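# Slide the paper roll onto the wooden holder's post

## Task

Get the paper roll threaded over the wooden holder's upright post so that it sits down on the holder's base, and finish with no gripper (or its camera cable) still touching the roll.

## Robot and tools

Setup. Two arms, left_arm and right_arm, each end in a two-finger gripper with a wrist camera (cam_left_wrist, cam_right_wrist). A fixed overhead camera, cam_high, sits at about [0.921, 0.008, 1.106] m and looks down over the table. All images are 672x504. Left and right in an image do not match the arm names.

Frame. Every position and orientation uses one scene frame. Its origin is at table-top height, halfway between the two arms' nominal bases. +x points out over the table, +z up, and left_arm is on the +y side. The true bases are offset from nominal; a BASES line, if shown, gives their calibrated spots. For a gripper, the fingers extend along its own +z axis and close along its own y axis. end_effector_position is the point between the pads, roughly 1 cm short of the fingertips. Reported poses can be wrong by a few cm, more at long reach.

The row. Motion commands use rows of 16 plain numbers, always both arms: left_arm x, y, z, qw, qx, qy, qz, opening, then right_arm in the same order. x, y, z are an absolute target for the gripper point in metres; qw..qz an absolute target orientation quaternion, w first. opening runs from -1 (shut) to +1 (fully open, 0.094 m). An arm meant to hold still should get its own last reported pose and its intended opening in every row; reuse one fixed quaternion for an arm rather than copying the drifting reported one.

execute_actions(actions, cameras). actions holds at most one item. [] just reports the state (with pictures). {"rows": [...], "steps": n} runs 1 to 15 rows over n control steps (each 1/30 s, n up to 15, default 15); one row per step, the final row repeating. {"steps": n} alone waits until n steps (up to 300) have passed since the previous result, reply time included. Any row target lying over 0.6 m from that arm's last reported position along one of its gripper axes gets the whole call refused. Results are read 5 steps before an action finishes, so an action needs at least 5 steps and those last steps run afterwards. cameras: a list of names, ["all"], or [] for none; images appear only for an empty action list or when requested.

move(target, speed, blend, blocking, cameras). target is one 16-number row or a list of up to 15 rows (absolute poses, no 0.6 m limit). Each gripper follows a straight line; both arms finish together, taking 0.5 s minimum and cutting off at 10 s total. speed is the top path speed in m/s, 0.002 to 2.9, default 0.25, with rotation capped at twice that in rad/s; give one value or one per target. blend (metres) rounds corners at intermediate targets; 0 stops at each. blocking=false returns about 0.5 s in. Paths ignore obstacles and the other arm. Openings of the first target are sent immediately; later targets' openings change only once everything is at rest there. The result adds a "move:" line: done (within 10 mm and 2 degrees), off_target, moving, held or fault, plus limits such as paced (pose clipped) or held (steps withheld). done does not mean no contact. Images default to all cameras.

wait(seconds 0 to 10, cameras) lets time pass, ending early if a move finishes. stop(cameras) brakes a running move; fingers keep moving. zoom_image(camera, region) enlarges [x0, y0, x1, y1] pixels (top-left origin, at most 504x504) of that camera's latest picture. finished_scene(scene) ends the current scene; pass its number (1 here). It cannot be undone, so call it only with the roll seated and released.

Reading results. Each arm shows end_effector_position, end_effector_quat_wxyz, Hand target (where the controller is now steering), grip_measured (finger opening on the command scale; empty it reads up to ~2.7 mm wide), Joint positions (last value = opening in metres), Joint velocities ("within noise" means at rest) and joint torques (include gravity; joints 1-3 wrap at ±28 N m). Time used tracks elapsed time. MOTOR HOT warns of heating; OVER-TEMPERATURE FAULT means that arm folds up and stops for the rest of the scene.

Behaviour to expect. Orientation commands are clipped to 40 degrees from the current one each step. Friction can leave the hand a centimetre or more off target with nothing touched. Faster moves lag, overshoot and hit harder; aiming past a contact presses harder. Tiny moves may not start. Keep paths away from an arm's own base and avoid the wrist passing near its first joint axis, or the shoulder posture may flip. Joint ranges (rad): waist -2.618 to 3.054, shoulder 0 to 3.142, elbow 0 to 3.142 (straight at 2.901), wrist pitch ±1.571, wrist yaw ±1.571, wrist roll ±2.094.

Gripping. Fingers go to the commanded grip_measured value; about 0.05 below the reading at first contact (0.11+ for round items) they reach full force, ~50-64 N per pad. Close gently on the roll. To release, command an opening clearly above grip_measured.

Avoid. Dropping the roll or letting go while it moves, hitting or shoving hard, anything leaving the table, arms striking or squeezing each other (gripper-to-gripper contact is not checked), stretched arms or unreachable targets held long (heat). Loose objects may get small random nudges; a camera cable resting on the roll counts as touching it.

Each tool is called after "Call:" as name(argument=value, ...), one argument or row to a line, values as JSON.

## Session

Call:
execute_actions(
  actions=[],
  cameras=["all"],
)

Scene clock: 0.00 s of 4400.00 s.
left_arm: end_effector_position=(+0.3990, +0.2155, +0.3339) grip_measured=+1.000 end_effector_quat_wxyz=(+0.613, -0.149, +0.751, -0.193) | right_arm: end_effector_position=(+0.2363, -0.1520, +0.2376) grip_measured=+1.000 end_effector_quat_wxyz=(+0.503, -0.064, +0.821, +0.263)
Joint positions: left_arm=[-0.192 0.968 0.891 -0.096 -0.063 -0.512 0.094] | right_arm=[0.621 0.795 0.631 -0.201 0.071 0.431 0.094]
Joint velocities: within noise
Joint torques (N m): no reading
Motor temperatures (°C): left_arm=[23 24 21 24 22 21 23] | right_arm=[23 23 23 22 22 23 24]
Heat: left arm: 24 °C; right arm: 24 °C.
Hand target: left_arm +0.3971, +0.2160, +0.3393; +0.618, -0.147, +0.748, -0.193 | right_arm +0.2363, -0.1523, +0.2440; +0.509, -0.063, +0.816, +0.265

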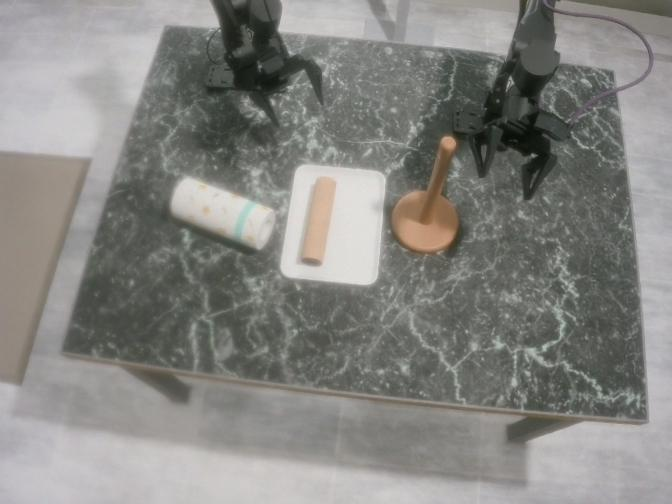

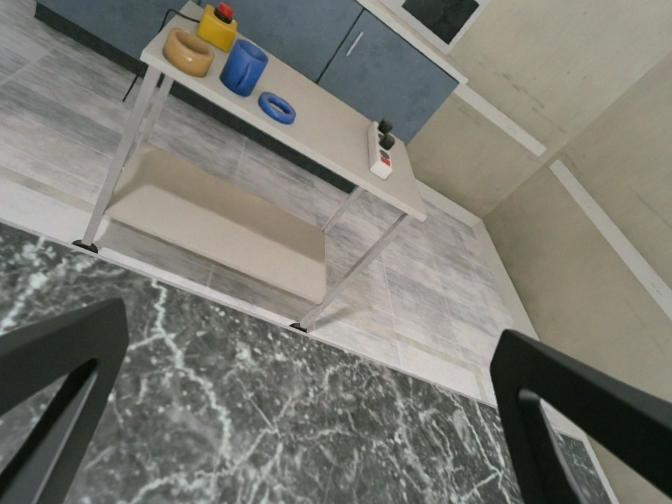

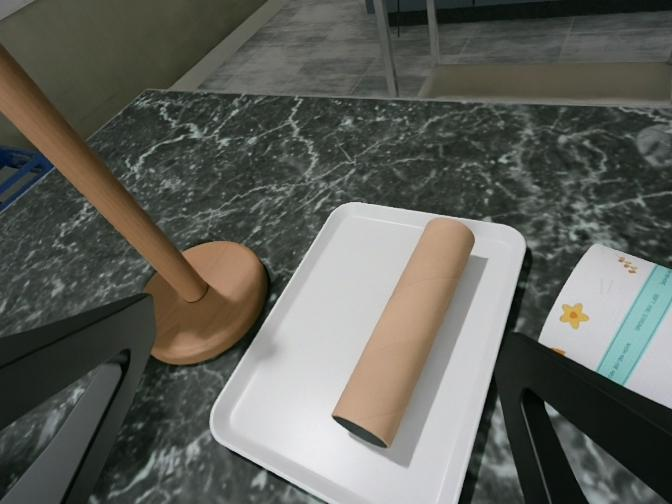

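Call:
zoom_image(
  camera="cam_high",
  region=[150, 160, 300, 270],
)

Call:
zoom_image(
  camera="cam_high",
  region=[370, 120, 490, 270],
)

Call:
zoom_image(
  camera="cam_right_wrist",
  region=[520, 200, 672, 504],
)

Scaled by 3.360 from the camera's 672x504 image, which has a finer 960x720 frame.

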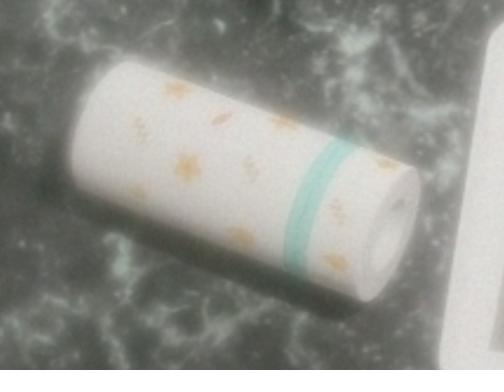

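Scaled by 3.360 from the camera's 672x504 image, which has a finer 960x720 frame.

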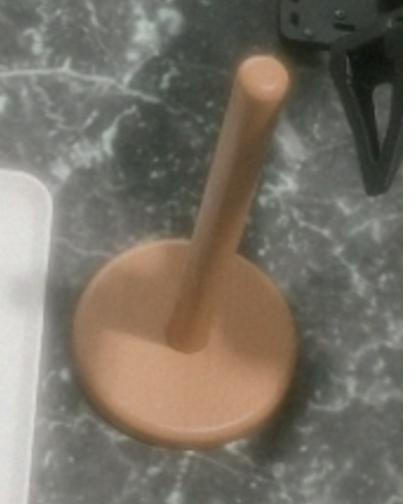

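Scaled by 1.658 from the camera's 672x504 image, which has a finer 960x720 frame.

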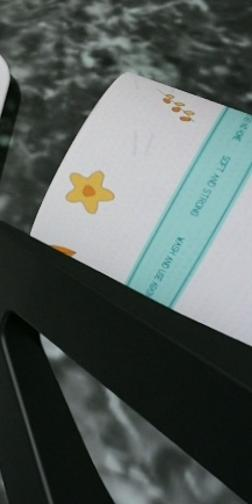

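Call:
move(
  target=[0.389, 0.390, 0.334, 0.642, -0.330, 0.691, -0.035, 1.0, 0.3685, -0.2945, 0.16, 0.0, 0.60725, -0.79451, 0.0, 1.0],
  speed=0.6,
)

Scene clock: 17.67 s of 4400.00 s.
left_arm: end_effector_position=(+0.3880, +0.3861, +0.3281) grip_measured=+1.000 end_effector_quat_wxyz=(+0.637, -0.326, +0.698, -0.038) | right_arm: end_effector_position=(+0.3652, -0.2964, +0.1641) grip_measured=+1.000 end_effector_quat_wxyz=(+0.009, -0.602, +0.799, -0.002)
Joint positions: left_arm=[0.265 0.993 0.891 -0.086 -0.092 -0.513 0.094] | right_arm=[0.071 2.063 2.068 -1.558 -0.006 -1.208 0.094]
Joint velocities: within noise
Joint torques (N m): left_arm=[0.4 -2.39 9.06 2.24 -0.1 -0.08] | right_arm=[0.46 -9.33 9.29 0.09 0.06 -0.02]
Motor temperatures (°C): left_arm=[23 24 22 29 22 21 23] | right_arm=[23 24 24 26 22 23 24]
Heat: left arm: 29 °C; right arm: 26 °C.
Hand target: left_arm +0.3889, +0.3899, +0.3339; +0.642, -0.330, +0.691, -0.035 | right_arm +0.3683, -0.2944, +0.1599; +0.001, -0.607, +0.794, +0.000
Off the commanded pose: left_arm 0.007 m, 1 deg | right_arm 0.006 m, 1 deg.
Kept back: nothing.
move: done
camera_calibration:
cam_left_wrist: T_world_to_cam=[[0.380826, -0.725035, 0.573843, -0.0601721], [-0.370629, -0.688265, -0.623639, 0.63914], [0.847116, 0.0248148, -0.530828, -0.0604506], [0, 0, 0, 1]] pos_world=[0.311008, 0.397771, 0.401033]
cam_right_wrist: T_world_to_cam=[[0.987725, -0.155917, -0.0094826, -0.406199], [-0.133417, -0.873644, 0.467917, -0.263234], [-0.0812408, -0.460908, -0.883722, 0.142046], [0, 0, 0, 1]] pos_world=[0.377633, -0.227836, 0.244849]

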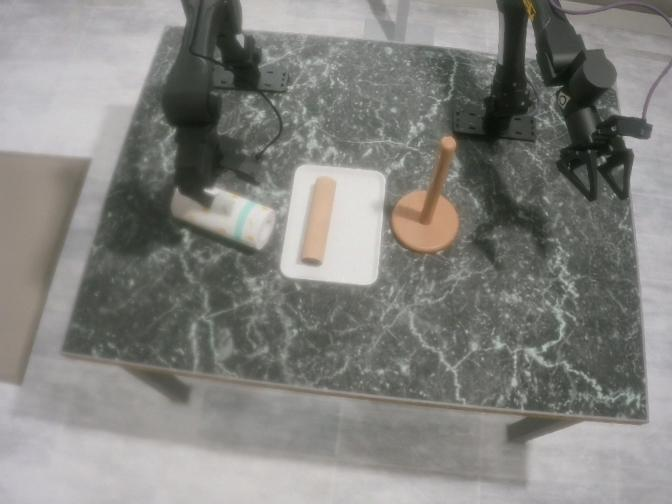

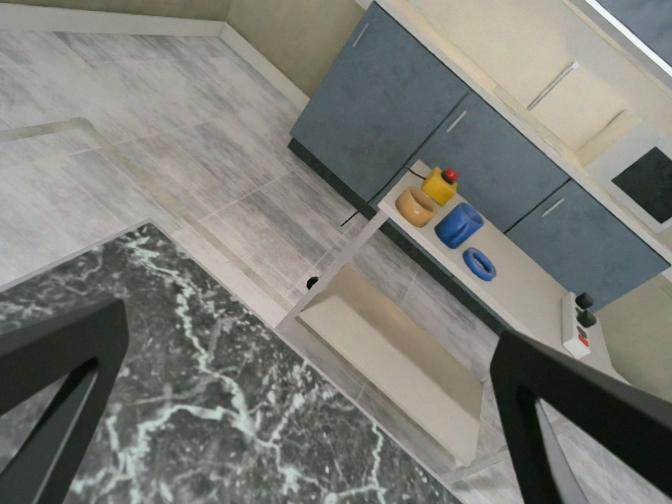

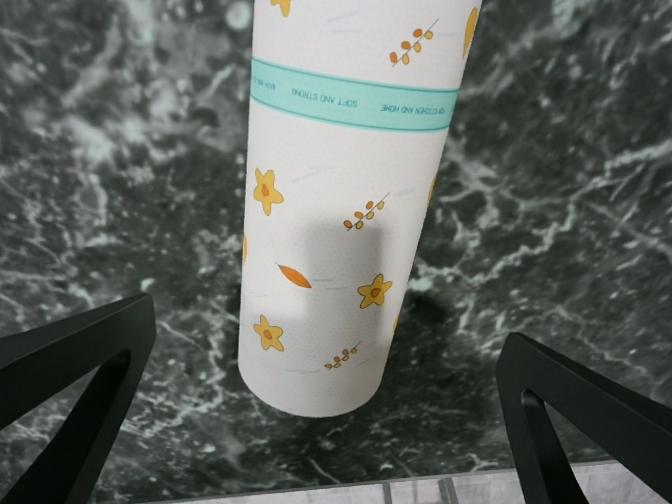

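Call:
zoom_image(
  camera="cam_right_wrist",
  region=[100, 270, 270, 400],
)

Call:
zoom_image(
  camera="cam_right_wrist",
  region=[370, 290, 540, 420],
)

Scaled by 2.965 from the camera's 672x504 image, which has a finer 960x720 frame.

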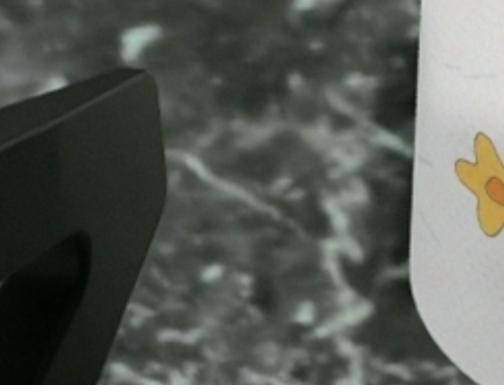

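Scaled by 2.965 from the camera's 672x504 image, which has a finer 960x720 frame.

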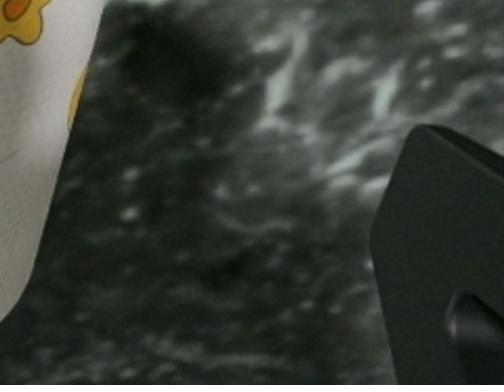

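Call:
move(
  target=[0.389, 0.390, 0.334, 0.642, -0.330, 0.691, -0.035, 1.0, 0.3722, -0.2956, 0.106, 0.0, 0.6045, -0.7966, 0.0, 1.0],
  speed=0.3,
  cameras=["cam_right_wrist"],
)

Scene clock: 21.47 s of 4400.00 s.
left_arm: end_effector_position=(+0.3880, +0.3861, +0.3282) grip_measured=+1.000 end_effector_quat_wxyz=(+0.637, -0.326, +0.698, -0.038) | right_arm: end_effector_position=(+0.3736, -0.2959, +0.1163) grip_measured=+1.000 end_effector_quat_wxyz=(+0.011, -0.602, +0.798, -0.004)
Joint positions: left_arm=[0.265 0.993 0.891 -0.086 -0.092 -0.514 0.094] | right_arm=[0.071 2.063 1.876 -1.361 -0.004 -1.208 0.094]
Joint velocities: within noise
Joint torques (N m): left_arm=[0.4 -2.28 9.07 2.24 -0.12 -0.08] | right_arm=[0.25 -10.89 5.01 0.33 0.05 -0.01]
Motor temperatures (°C): left_arm=[23 24 23 29 22 21 23] | right_arm=[23 24 24 26 22 23 24]
Heat: left arm: 29 °C; right arm: 26 °C.
Hand target: left_arm +0.3889, +0.3899, +0.3338; +0.642, -0.330, +0.691, -0.035 | right_arm +0.3720, -0.2956, +0.1061; +0.000, -0.605, +0.797, +0.000
Off the commanded pose: left_arm 0.007 m, 1 deg | right_arm 0.010 m, 1 deg.
Kept back: nothing.
move: done
camera_calibration:
cam_right_wrist: T_world_to_cam=[[0.987824, -0.155513, -0.00428584, -0.415437], [-0.135434, -0.873181, 0.468201, -0.238491], [-0.0765538, -0.46192, -0.883612, 0.098542], [0, 0, 0, 1]] pos_world=[0.385623, -0.227334, 0.196954]
Images, in order (width x height): cam_right_wrist 672x504.

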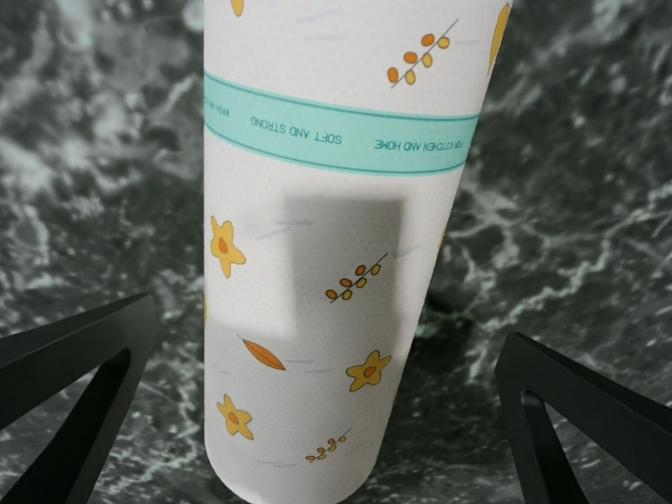

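Call:
move(
  target=[
    [0.389, 0.390, 0.334, 0.642, -0.330, 0.691, -0.035, 1.0, 0.3703, -0.2956, 0.036, 0.0, 0.6045, -0.7966, 0.0, 1.0],
    [0.389, 0.390, 0.334, 0.642, -0.330, 0.691, -0.035, 1.0, 0.3703, -0.2956, 0.036, 0.0, 0.6045, -0.7966, 0.0, 0.6],
  ],
  speed=0.25,
  cameras=["cam_right_wrist"],
)

Scene clock: 26.33 s of 4400.00 s.
left_arm: end_effector_position=(+0.3880, +0.3861, +0.3282) grip_measured=+1.000 end_effector_quat_wxyz=(+0.637, -0.326, +0.698, -0.038) | right_arm: end_effector_position=(+0.3737, -0.2962, +0.0486) grip_measured=+0.691 end_effector_quat_wxyz=(+0.013, -0.602, +0.798, -0.006)
Joint positions: left_arm=[0.265 0.993 0.891 -0.086 -0.092 -0.514 0.094] | right_arm=[0.071 2.079 1.63 -1.093 -0.003 -1.208 0.079]
Joint velocities: within noise
Joint torques (N m): left_arm=[0.47 -2.29 9.07 2.26 -0.13 -0.06] | right_arm=[0.36 -10.35 5.2 0.36 0.01 0.02]
Motor temperatures (°C): left_arm=[23 24 23 30 22 21 23] | right_arm=[23 24 24 25 22 23 24]
Heat: left arm: 30 °C; right arm: 25 °C.
Hand target: left_arm +0.3889, +0.3899, +0.3338; +0.642, -0.330, +0.691, -0.035 | right_arm +0.3700, -0.2955, +0.0362; +0.000, -0.605, +0.797, +0.000
Off the commanded pose: left_arm 0.007 m, 1 deg | right_arm 0.013 m, 2 deg.
Kept back: nothing.
move: off_target (right_arm); target 2's new opening was sent with right_arm's hand 0.013 m and 2 deg from that target
camera_calibration:
cam_right_wrist: T_world_to_cam=[[0.987828, -0.155539, 0.00201701, -0.416173], [-0.138368, -0.872702, 0.468237, -0.205791], [-0.071069, -0.462816, -0.883601, 0.0362854], [0, 0, 0, 1]] pos_world=[0.385211, -0.227532, 0.12926]
Images, in order (width x height): cam_right_wrist 672x504.

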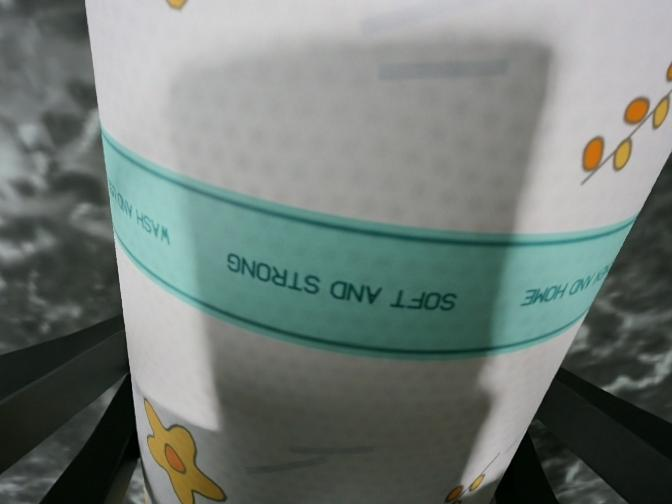

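Call:
move(
  target=[
    [0.389, 0.390, 0.334, 0.642, -0.330, 0.691, -0.035, 1.0, 0.370, -0.25, 0.20, 0.244, -0.5406, 0.796, 0.1217, 0.6],
    [0.389, 0.390, 0.334, 0.642, -0.330, 0.691, -0.035, 1.0, 0.319, 0.127, 0.452, 0.633, -0.3156, 0.633, 0.3156, 0.6],
  ],
  speed=0.55,
  blend=[0.06, 0],
  cameras=["cam_high"],
)

Scene clock: 30.40 s of 4400.00 s.
left_arm: end_effector_position=(+0.3880, +0.3861, +0.3282) grip_measured=+1.000 end_effector_quat_wxyz=(+0.637, -0.326, +0.698, -0.038) | right_arm: end_effector_position=(+0.3128, +0.1222, +0.4391) grip_measured=+0.692 end_effector_quat_wxyz=(+0.617, -0.326, +0.644, +0.313)
Joint positions: left_arm=[0.265 0.993 0.891 -0.086 -0.092 -0.514 0.094] | right_arm=[0.908 1.788 1.843 -0.097 -0.016 0 0.079]
Joint velocities: within noise
Joint torques (N m): left_arm=[0.49 -2.32 9.06 2.24 -0.13 -0.08] | right_arm=[0.06 -8.47 11.78 2.27 0.11 0.04]
Motor temperatures (°C): left_arm=[23 24 23 30 22 21 23] | right_arm=[23 25 24 25 22 23 24]
Heat: left arm: 30 °C; right arm: 25 °C.
Hand target: left_arm +0.3889, +0.3899, +0.3338; +0.642, -0.330, +0.691, -0.035 | right_arm +0.3183, +0.1261, +0.4514; +0.633, -0.315, +0.633, +0.316
Off the commanded pose: left_arm 0.007 m, 1 deg | right_arm 0.015 m, 3 deg.
Kept back: nothing.
move: off_target (right_arm)
Images, in order (width x height): cam_high 672x504.

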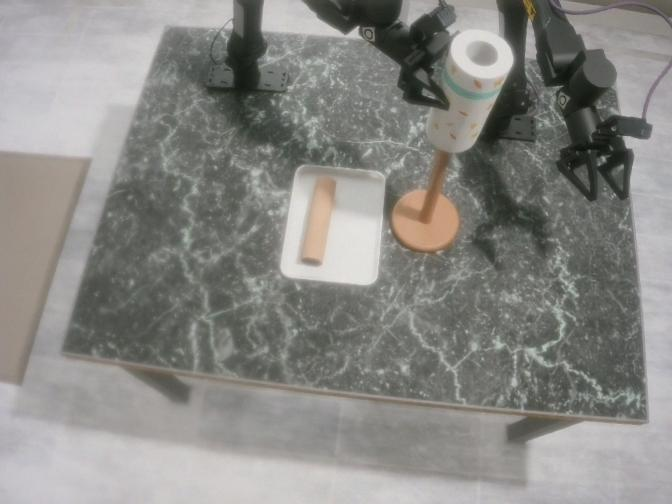

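Call:
zoom_image(
  camera="cam_high",
  region=[390, 20, 540, 170],
)

Call:
zoom_image(
  camera="cam_high",
  region=[400, 110, 490, 200],
)

Scaled by 3.360 from the camera's 672x504 image, which has a finer 960x720 frame.

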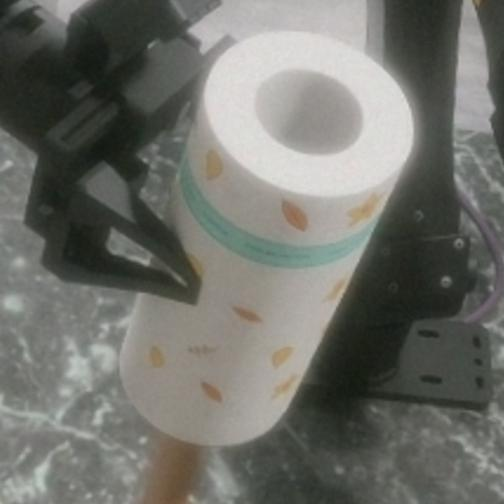

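Scaled by 5.600 from the camera's 672x504 image, which has a finer 960x720 frame.

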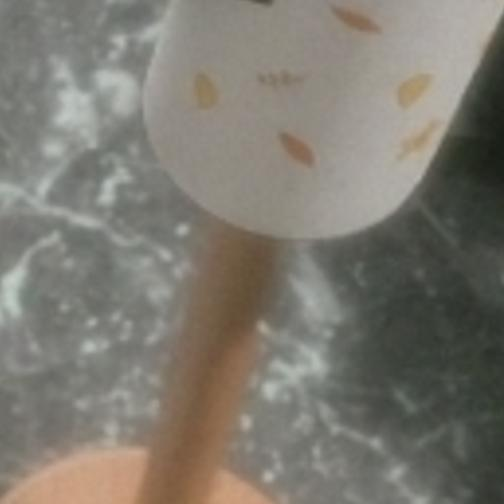

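Call:
move(
  target=[0.389, 0.390, 0.334, 0.642, -0.330, 0.691, -0.035, 1.0, 0.319, 0.1225, 0.42, 0.646, -0.3088, 0.6194, 0.3222, 0.6],
  speed=0.15,
  cameras=["cam_high"],
)

Call:
zoom_image(
  camera="cam_high",
  region=[400, 40, 500, 180],
)

Scene clock: 35.23 s of 4400.00 s.
left_arm: end_effector_position=(+0.3880, +0.3861, +0.3282) grip_measured=+1.000 end_effector_quat_wxyz=(+0.637, -0.326, +0.698, -0.038) | right_arm: end_effector_position=(+0.3215, +0.1298, +0.3996) grip_measured=+0.692 end_effector_quat_wxyz=(+0.627, -0.321, +0.637, +0.314)
Joint positions: left_arm=[0.265 0.993 0.891 -0.086 -0.092 -0.514 0.094] | right_arm=[0.905 1.795 1.666 0.112 -0.012 -0.003 0.079]
Joint velocities: within noise
Joint torques (N m): left_arm=[0.43 -2.32 9.06 2.26 -0.11 -0.08] | right_arm=[-0.32 -13.83 7.02 2.4 0.02 0.05]
Motor temperatures (°C): left_arm=[23 24 23 30 22 21 23] | right_arm=[23 25 24 26 22 23 25]
Heat: left arm: 30 °C; right arm: 26 °C.
Hand target: left_arm +0.3889, +0.3899, +0.3338; +0.642, -0.330, +0.691, -0.035 | right_arm +0.3187, +0.1223, +0.4198; +0.646, -0.309, +0.620, +0.322
Off the commanded pose: left_arm 0.007 m, 1 deg | right_arm 0.022 m, 3 deg.
Kept back: nothing.
move: off_target (right_arm)
Images, in order (width x height): cam_high 672x504.

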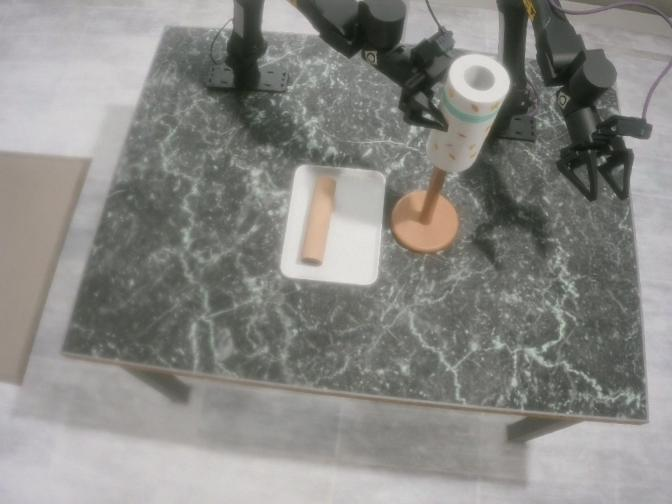

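Scaled by 3.600 from the camera's 672x504 image, which has a finer 960x720 frame.

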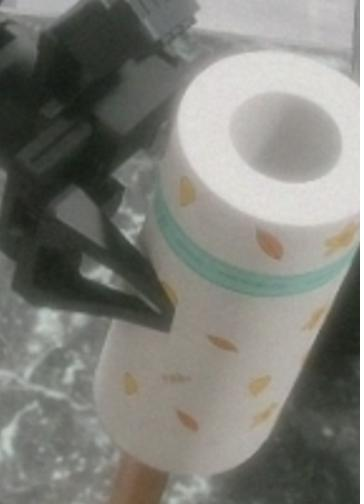

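Call:
move(
  target=[
    [0.389, 0.390, 0.334, 0.642, -0.330, 0.691, -0.035, 1.0, 0.312, 0.113, 0.458, 0.646, -0.3088, 0.6194, 0.3222, 0.6],
    [0.389, 0.390, 0.334, 0.642, -0.330, 0.691, -0.035, 1.0, 0.310, 0.110, 0.432, 0.646, -0.3088, 0.6194, 0.3222, 0.6],
  ],
  speed=0.2,
  cameras=["cam_high"],
)

Call:
zoom_image(
  camera="cam_high",
  region=[400, 40, 500, 180],
)

Scene clock: 37.37 s of 4400.00 s.
left_arm: end_effector_position=(+0.3880, +0.3861, +0.3282) grip_measured=+1.000 end_effector_quat_wxyz=(+0.637, -0.326, +0.698, -0.038) | right_arm: end_effector_position=(+0.3161, +0.1227, +0.4065) grip_measured=+0.692 end_effector_quat_wxyz=(+0.626, -0.321, +0.638, +0.313)
Joint positions: left_arm=[0.265 0.993 0.891 -0.086 -0.092 -0.514 0.094] | right_arm=[0.905 1.763 1.658 0.085 -0.012 -0.003 0.079]
Joint velocities: within noise
Joint torques (N m): left_arm=[0.47 -2.32 9.06 2.25 -0.14 -0.08] | right_arm=[-0.31 -15.41 6.49 2.25 -0.01 0.05]
Motor temperatures (°C): left_arm=[23 24 23 30 22 21 23] | right_arm=[23 26 24 27 22 23 25]
Heat: left arm: 30 °C; right arm: 27 °C.
Hand target: left_arm +0.3889, +0.3899, +0.3338; +0.642, -0.330, +0.691, -0.035 | right_arm +0.3101, +0.1104, +0.4316; +0.646, -0.309, +0.620, +0.322
Off the commanded pose: left_arm 0.007 m, 1 deg | right_arm 0.029 m, 4 deg.
Kept back: nothing.
move: off_target (right_arm)
Images, in order (width x height): cam_high 672x504.

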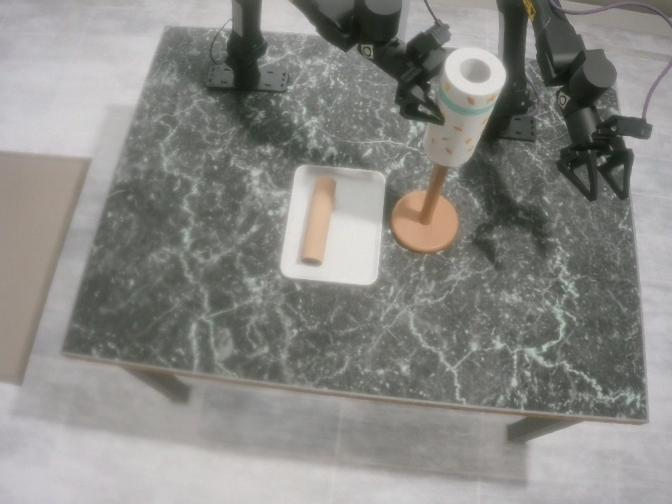

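Scaled by 3.600 from the camera's 672x504 image, which has a finer 960x720 frame.

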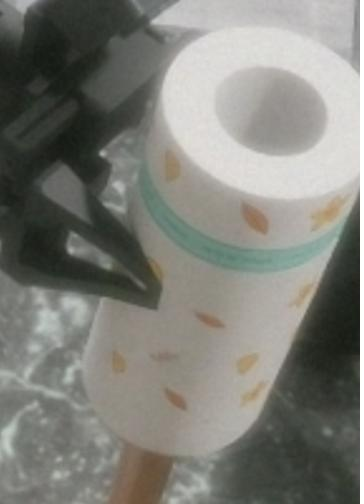

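Call:
move(
  target=[
    [0.389, 0.390, 0.334, 0.642, -0.330, 0.691, -0.035, 1.0, 0.3065, 0.1056, 0.405, 0.646, -0.3088, 0.6194, 0.3222, 0.6],
    [0.389, 0.390, 0.334, 0.642, -0.330, 0.691, -0.035, 1.0, 0.3065, 0.1056, 0.35, 0.646, -0.3088, 0.6194, 0.3222, 0.6],
  ],
  speed=[0.12, 0.2],
  cameras=["cam_high"],
)

Call:
zoom_image(
  camera="cam_high",
  region=[390, 60, 500, 220],
)

Scene clock: 39.40 s of 4400.00 s.
left_arm: end_effector_position=(+0.3880, +0.3861, +0.3282) grip_measured=+1.000 end_effector_quat_wxyz=(+0.637, -0.326, +0.698, -0.038) | right_arm: end_effector_position=(+0.3101, +0.1130, +0.3311) grip_measured=+0.692 end_effector_quat_wxyz=(+0.630, -0.319, +0.635, +0.314)
Joint positions: left_arm=[0.265 0.993 0.891 -0.086 -0.092 -0.514 0.094] | right_arm=[0.904 1.727 1.304 0.412 -0.01 -0.003 0.079]
Joint velocities: within noise
Joint torques (N m): left_arm=[0.42 -2.35 9.05 2.25 -0.13 -0.08] | right_arm=[-0.21 -13.64 6.61 2.32 -0.02 0.07]
Motor temperatures (°C): left_arm=[23 24 23 31 22 21 23] | right_arm=[23 26 24 27 22 23 25]
Heat: left arm: 31 °C; right arm: 27 °C.
Hand target: left_arm +0.3889, +0.3899, +0.3338; +0.642, -0.330, +0.691, -0.035 | right_arm +0.3065, +0.1058, +0.3498; +0.646, -0.309, +0.619, +0.322
Off the commanded pose: left_arm 0.007 m, 1 deg | right_arm 0.021 m, 3 deg.
Kept back: nothing.
move: off_target (right_arm)
Images, in order (width x height): cam_high 672x504.

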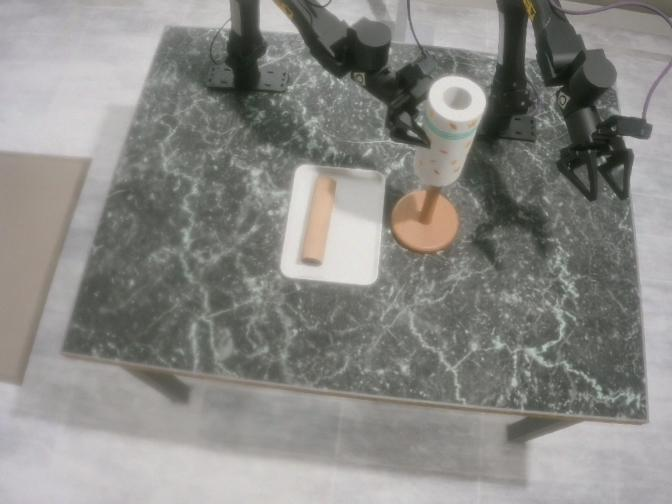

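Scaled by 3.150 from the camera's 672x504 image, which has a finer 960x720 frame.

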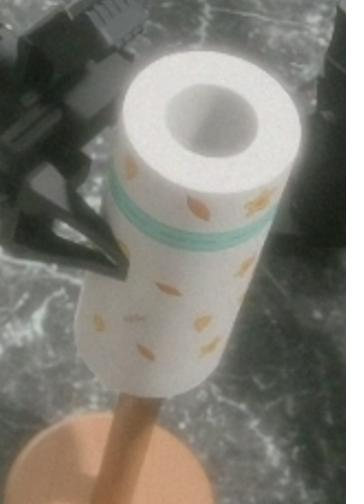

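Call:
move(
  target=[0.389, 0.390, 0.334, 0.642, -0.330, 0.691, -0.035, 1.0, 0.311, 0.1135, 0.168, 0.646, -0.3088, 0.6194, 0.3222, 0.6],
  speed=0.25,
  cameras=["cam_high"],
)

Call:
zoom_image(
  camera="cam_high",
  region=[370, 100, 500, 270],
)

Scene clock: 41.67 s of 4400.00 s.
left_arm: end_effector_position=(+0.3880, +0.3861, +0.3282) grip_measured=+1.000 end_effector_quat_wxyz=(+0.637, -0.326, +0.698, -0.038) | right_arm: end_effector_position=(+0.3111, +0.1139, +0.1709) grip_measured=+0.692 end_effector_quat_wxyz=(+0.642, -0.312, +0.623, +0.319)
Joint positions: left_arm=[0.265 0.993 0.891 -0.086 -0.092 -0.514 0.094] | right_arm=[0.904 2.055 0.971 1.112 -0.009 -0.003 0.079]
Joint velocities: within noise
Joint torques (N m): left_arm=[0.4 -2.32 9.09 2.25 -0.1 -0.07] | right_arm=[-0.02 -10.32 5.55 2.3 -0.02 0.06]
Motor temperatures (°C): left_arm=[23 24 23 31 22 21 23] | right_arm=[23 26 24 28 22 23 25]
Heat: left arm: 31 °C; right arm: 28 °C.
Hand target: left_arm +0.3889, +0.3899, +0.3338; +0.642, -0.330, +0.691, -0.035 | right_arm +0.3109, +0.1135, +0.1681; +0.646, -0.309, +0.620, +0.322
Off the commanded pose: left_arm 0.007 m, 1 deg | right_arm 0.003 m, 1 deg.
Kept back: nothing.
move: done
Images, in order (width x height): cam_high 672x504.

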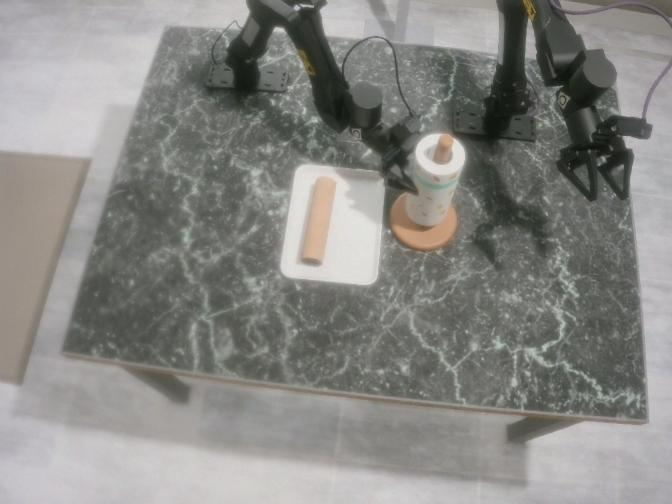

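Scaled by 2.965 from the camera's 672x504 image, which has a finer 960x720 frame.

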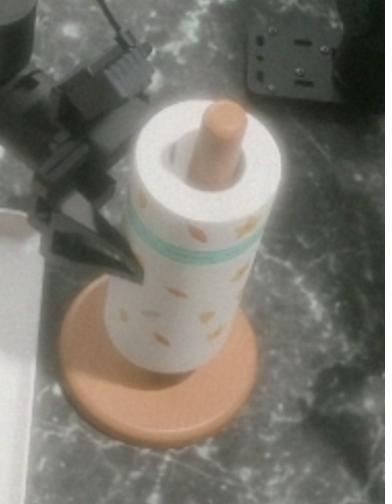

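Call:
move(
  target=[0.389, 0.390, 0.334, 0.642, -0.330, 0.691, -0.035, 1.0, 0.313, 0.1165, 0.119, 0.646, -0.3088, 0.6194, 0.3222, 0.6],
  speed=0.11,
  cameras=["cam_high"],
)

Call:
zoom_image(
  camera="cam_high",
  region=[370, 100, 500, 270],
)

Scene clock: 43.10 s of 4400.00 s.
left_arm: end_effector_position=(+0.3880, +0.3861, +0.3282) grip_measured=+1.000 end_effector_quat_wxyz=(+0.637, -0.326, +0.698, -0.038) | right_arm: end_effector_position=(+0.3130, +0.1163, +0.1358) grip_measured=+0.692 end_effector_quat_wxyz=(+0.653, -0.307, +0.612, +0.324)
Joint positions: left_arm=[0.265 0.993 0.891 -0.086 -0.092 -0.514 0.094] | right_arm=[0.904 2.205 0.971 1.298 -0.009 -0.003 0.079]
Joint velocities: within noise
Joint torques (N m): left_arm=[0.42 -2.32 9.07 2.25 -0.12 -0.07] | right_arm=[0.06 -9.29 5.18 2.07 0.01 0.07]
Motor temperatures (°C): left_arm=[23 24 23 31 22 21 23] | right_arm=[23 26 24 28 22 23 25]
Heat: left arm: 31 °C; right arm: 28 °C.
Hand target: left_arm +0.3889, +0.3899, +0.3338; +0.642, -0.330, +0.691, -0.035 | right_arm +0.3127, +0.1162, +0.1193; +0.646, -0.309, +0.619, +0.322
Off the commanded pose: left_arm 0.007 m, 1 deg | right_arm 0.017 m, 1 deg.
Kept back: nothing.
move: off_target (right_arm)
Images, in order (width x height): cam_high 672x504.

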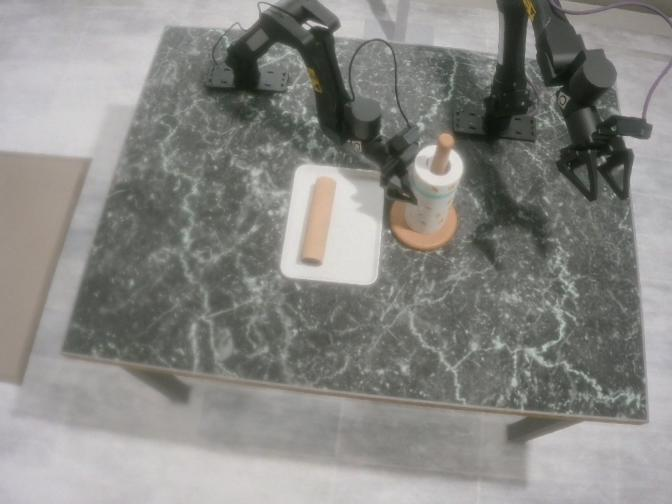

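Scaled by 2.965 from the camera's 672x504 image, which has a finer 960x720 frame.

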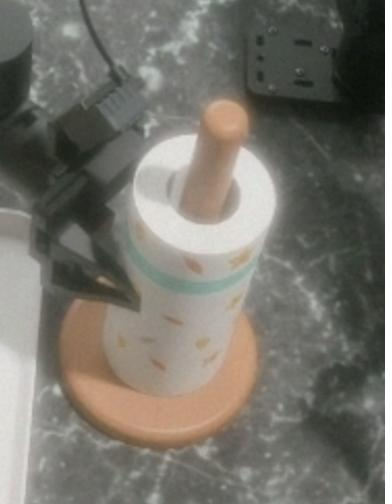

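Call:
move(
  target=[
    [0.389, 0.390, 0.334, 0.642, -0.330, 0.691, -0.035, 1.0, 0.315, 0.1185, 0.110, 0.633, -0.3156, 0.633, 0.3156, 0.6],
    [0.389, 0.390, 0.334, 0.642, -0.330, 0.691, -0.035, 1.0, 0.315, 0.1185, 0.116, 0.633, -0.3156, 0.633, 0.3156, 1.0],
    [0.389, 0.390, 0.334, 0.642, -0.330, 0.691, -0.035, 1.0, 0.234, 0.011, 0.13, 0.633, -0.3156, 0.633, 0.3156, 1.0],
  ],
  speed=[0.1, 0.1, 0.35],
  cameras=["cam_high"],
)

Call:
zoom_image(
  camera="cam_high",
  region=[350, 100, 500, 270],
)

Scene clock: 46.43 s of 4400.00 s.
left_arm: end_effector_position=(+0.3880, +0.3861, +0.3282) grip_measured=+1.000 end_effector_quat_wxyz=(+0.637, -0.326, +0.698, -0.038) | right_arm: end_effector_position=(+0.2345, +0.0139, +0.1023) grip_measured=+0.998 end_effector_quat_wxyz=(+0.603, -0.331, +0.661, +0.300)
Joint positions: left_arm=[0.265 0.993 0.891 -0.086 -0.092 -0.514 0.094] | right_arm=[0.904 1.923 0.412 1.417 -0.009 -0.003 0.094]
Joint velocities: within noise
Joint torques (N m): left_arm=[0.44 -2.37 9.02 2.26 -0.12 -0.09] | right_arm=[-0.35 -11.28 2.62 2.82 -0.07 0.05]
Motor temperatures (°C): left_arm=[23 24 23 31 22 21 23] | right_arm=[23 26 24 28 22 23 25]
Heat: left arm: 31 °C; right arm: 28 °C.
Hand target: left_arm +0.3889, +0.3899, +0.3338; +0.642, -0.330, +0.691, -0.035 | right_arm +0.2340, +0.0112, +0.1291; +0.632, -0.316, +0.633, +0.315
Off the commanded pose: left_arm 0.007 m, 1 deg | right_arm 0.028 m, 5 deg.
Kept back: nothing.
move: off_target (right_arm); target 2's new opening was sent with right_arm's hand 0.018 m and 3 deg from that target
Images, in order (width x height): cam_high 672x504.

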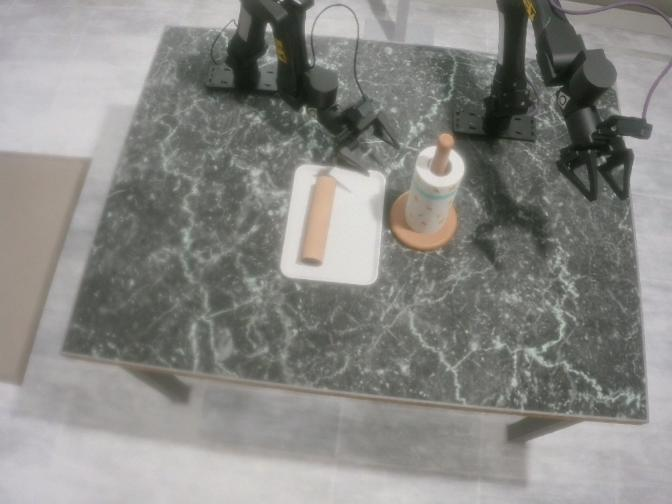

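Scaled by 2.965 from the camera's 672x504 image, which has a finer 960x720 frame.

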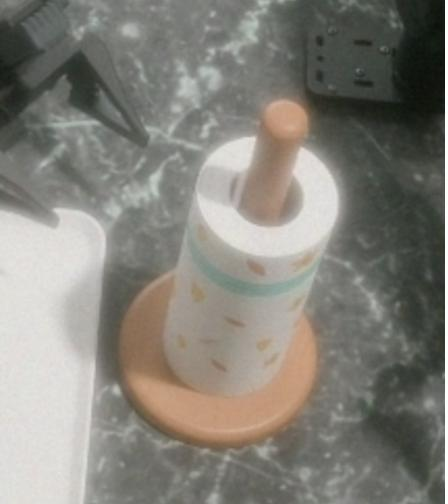

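Call:
finished_scene(
  scene=1,
)

The scene is finished: the task was done.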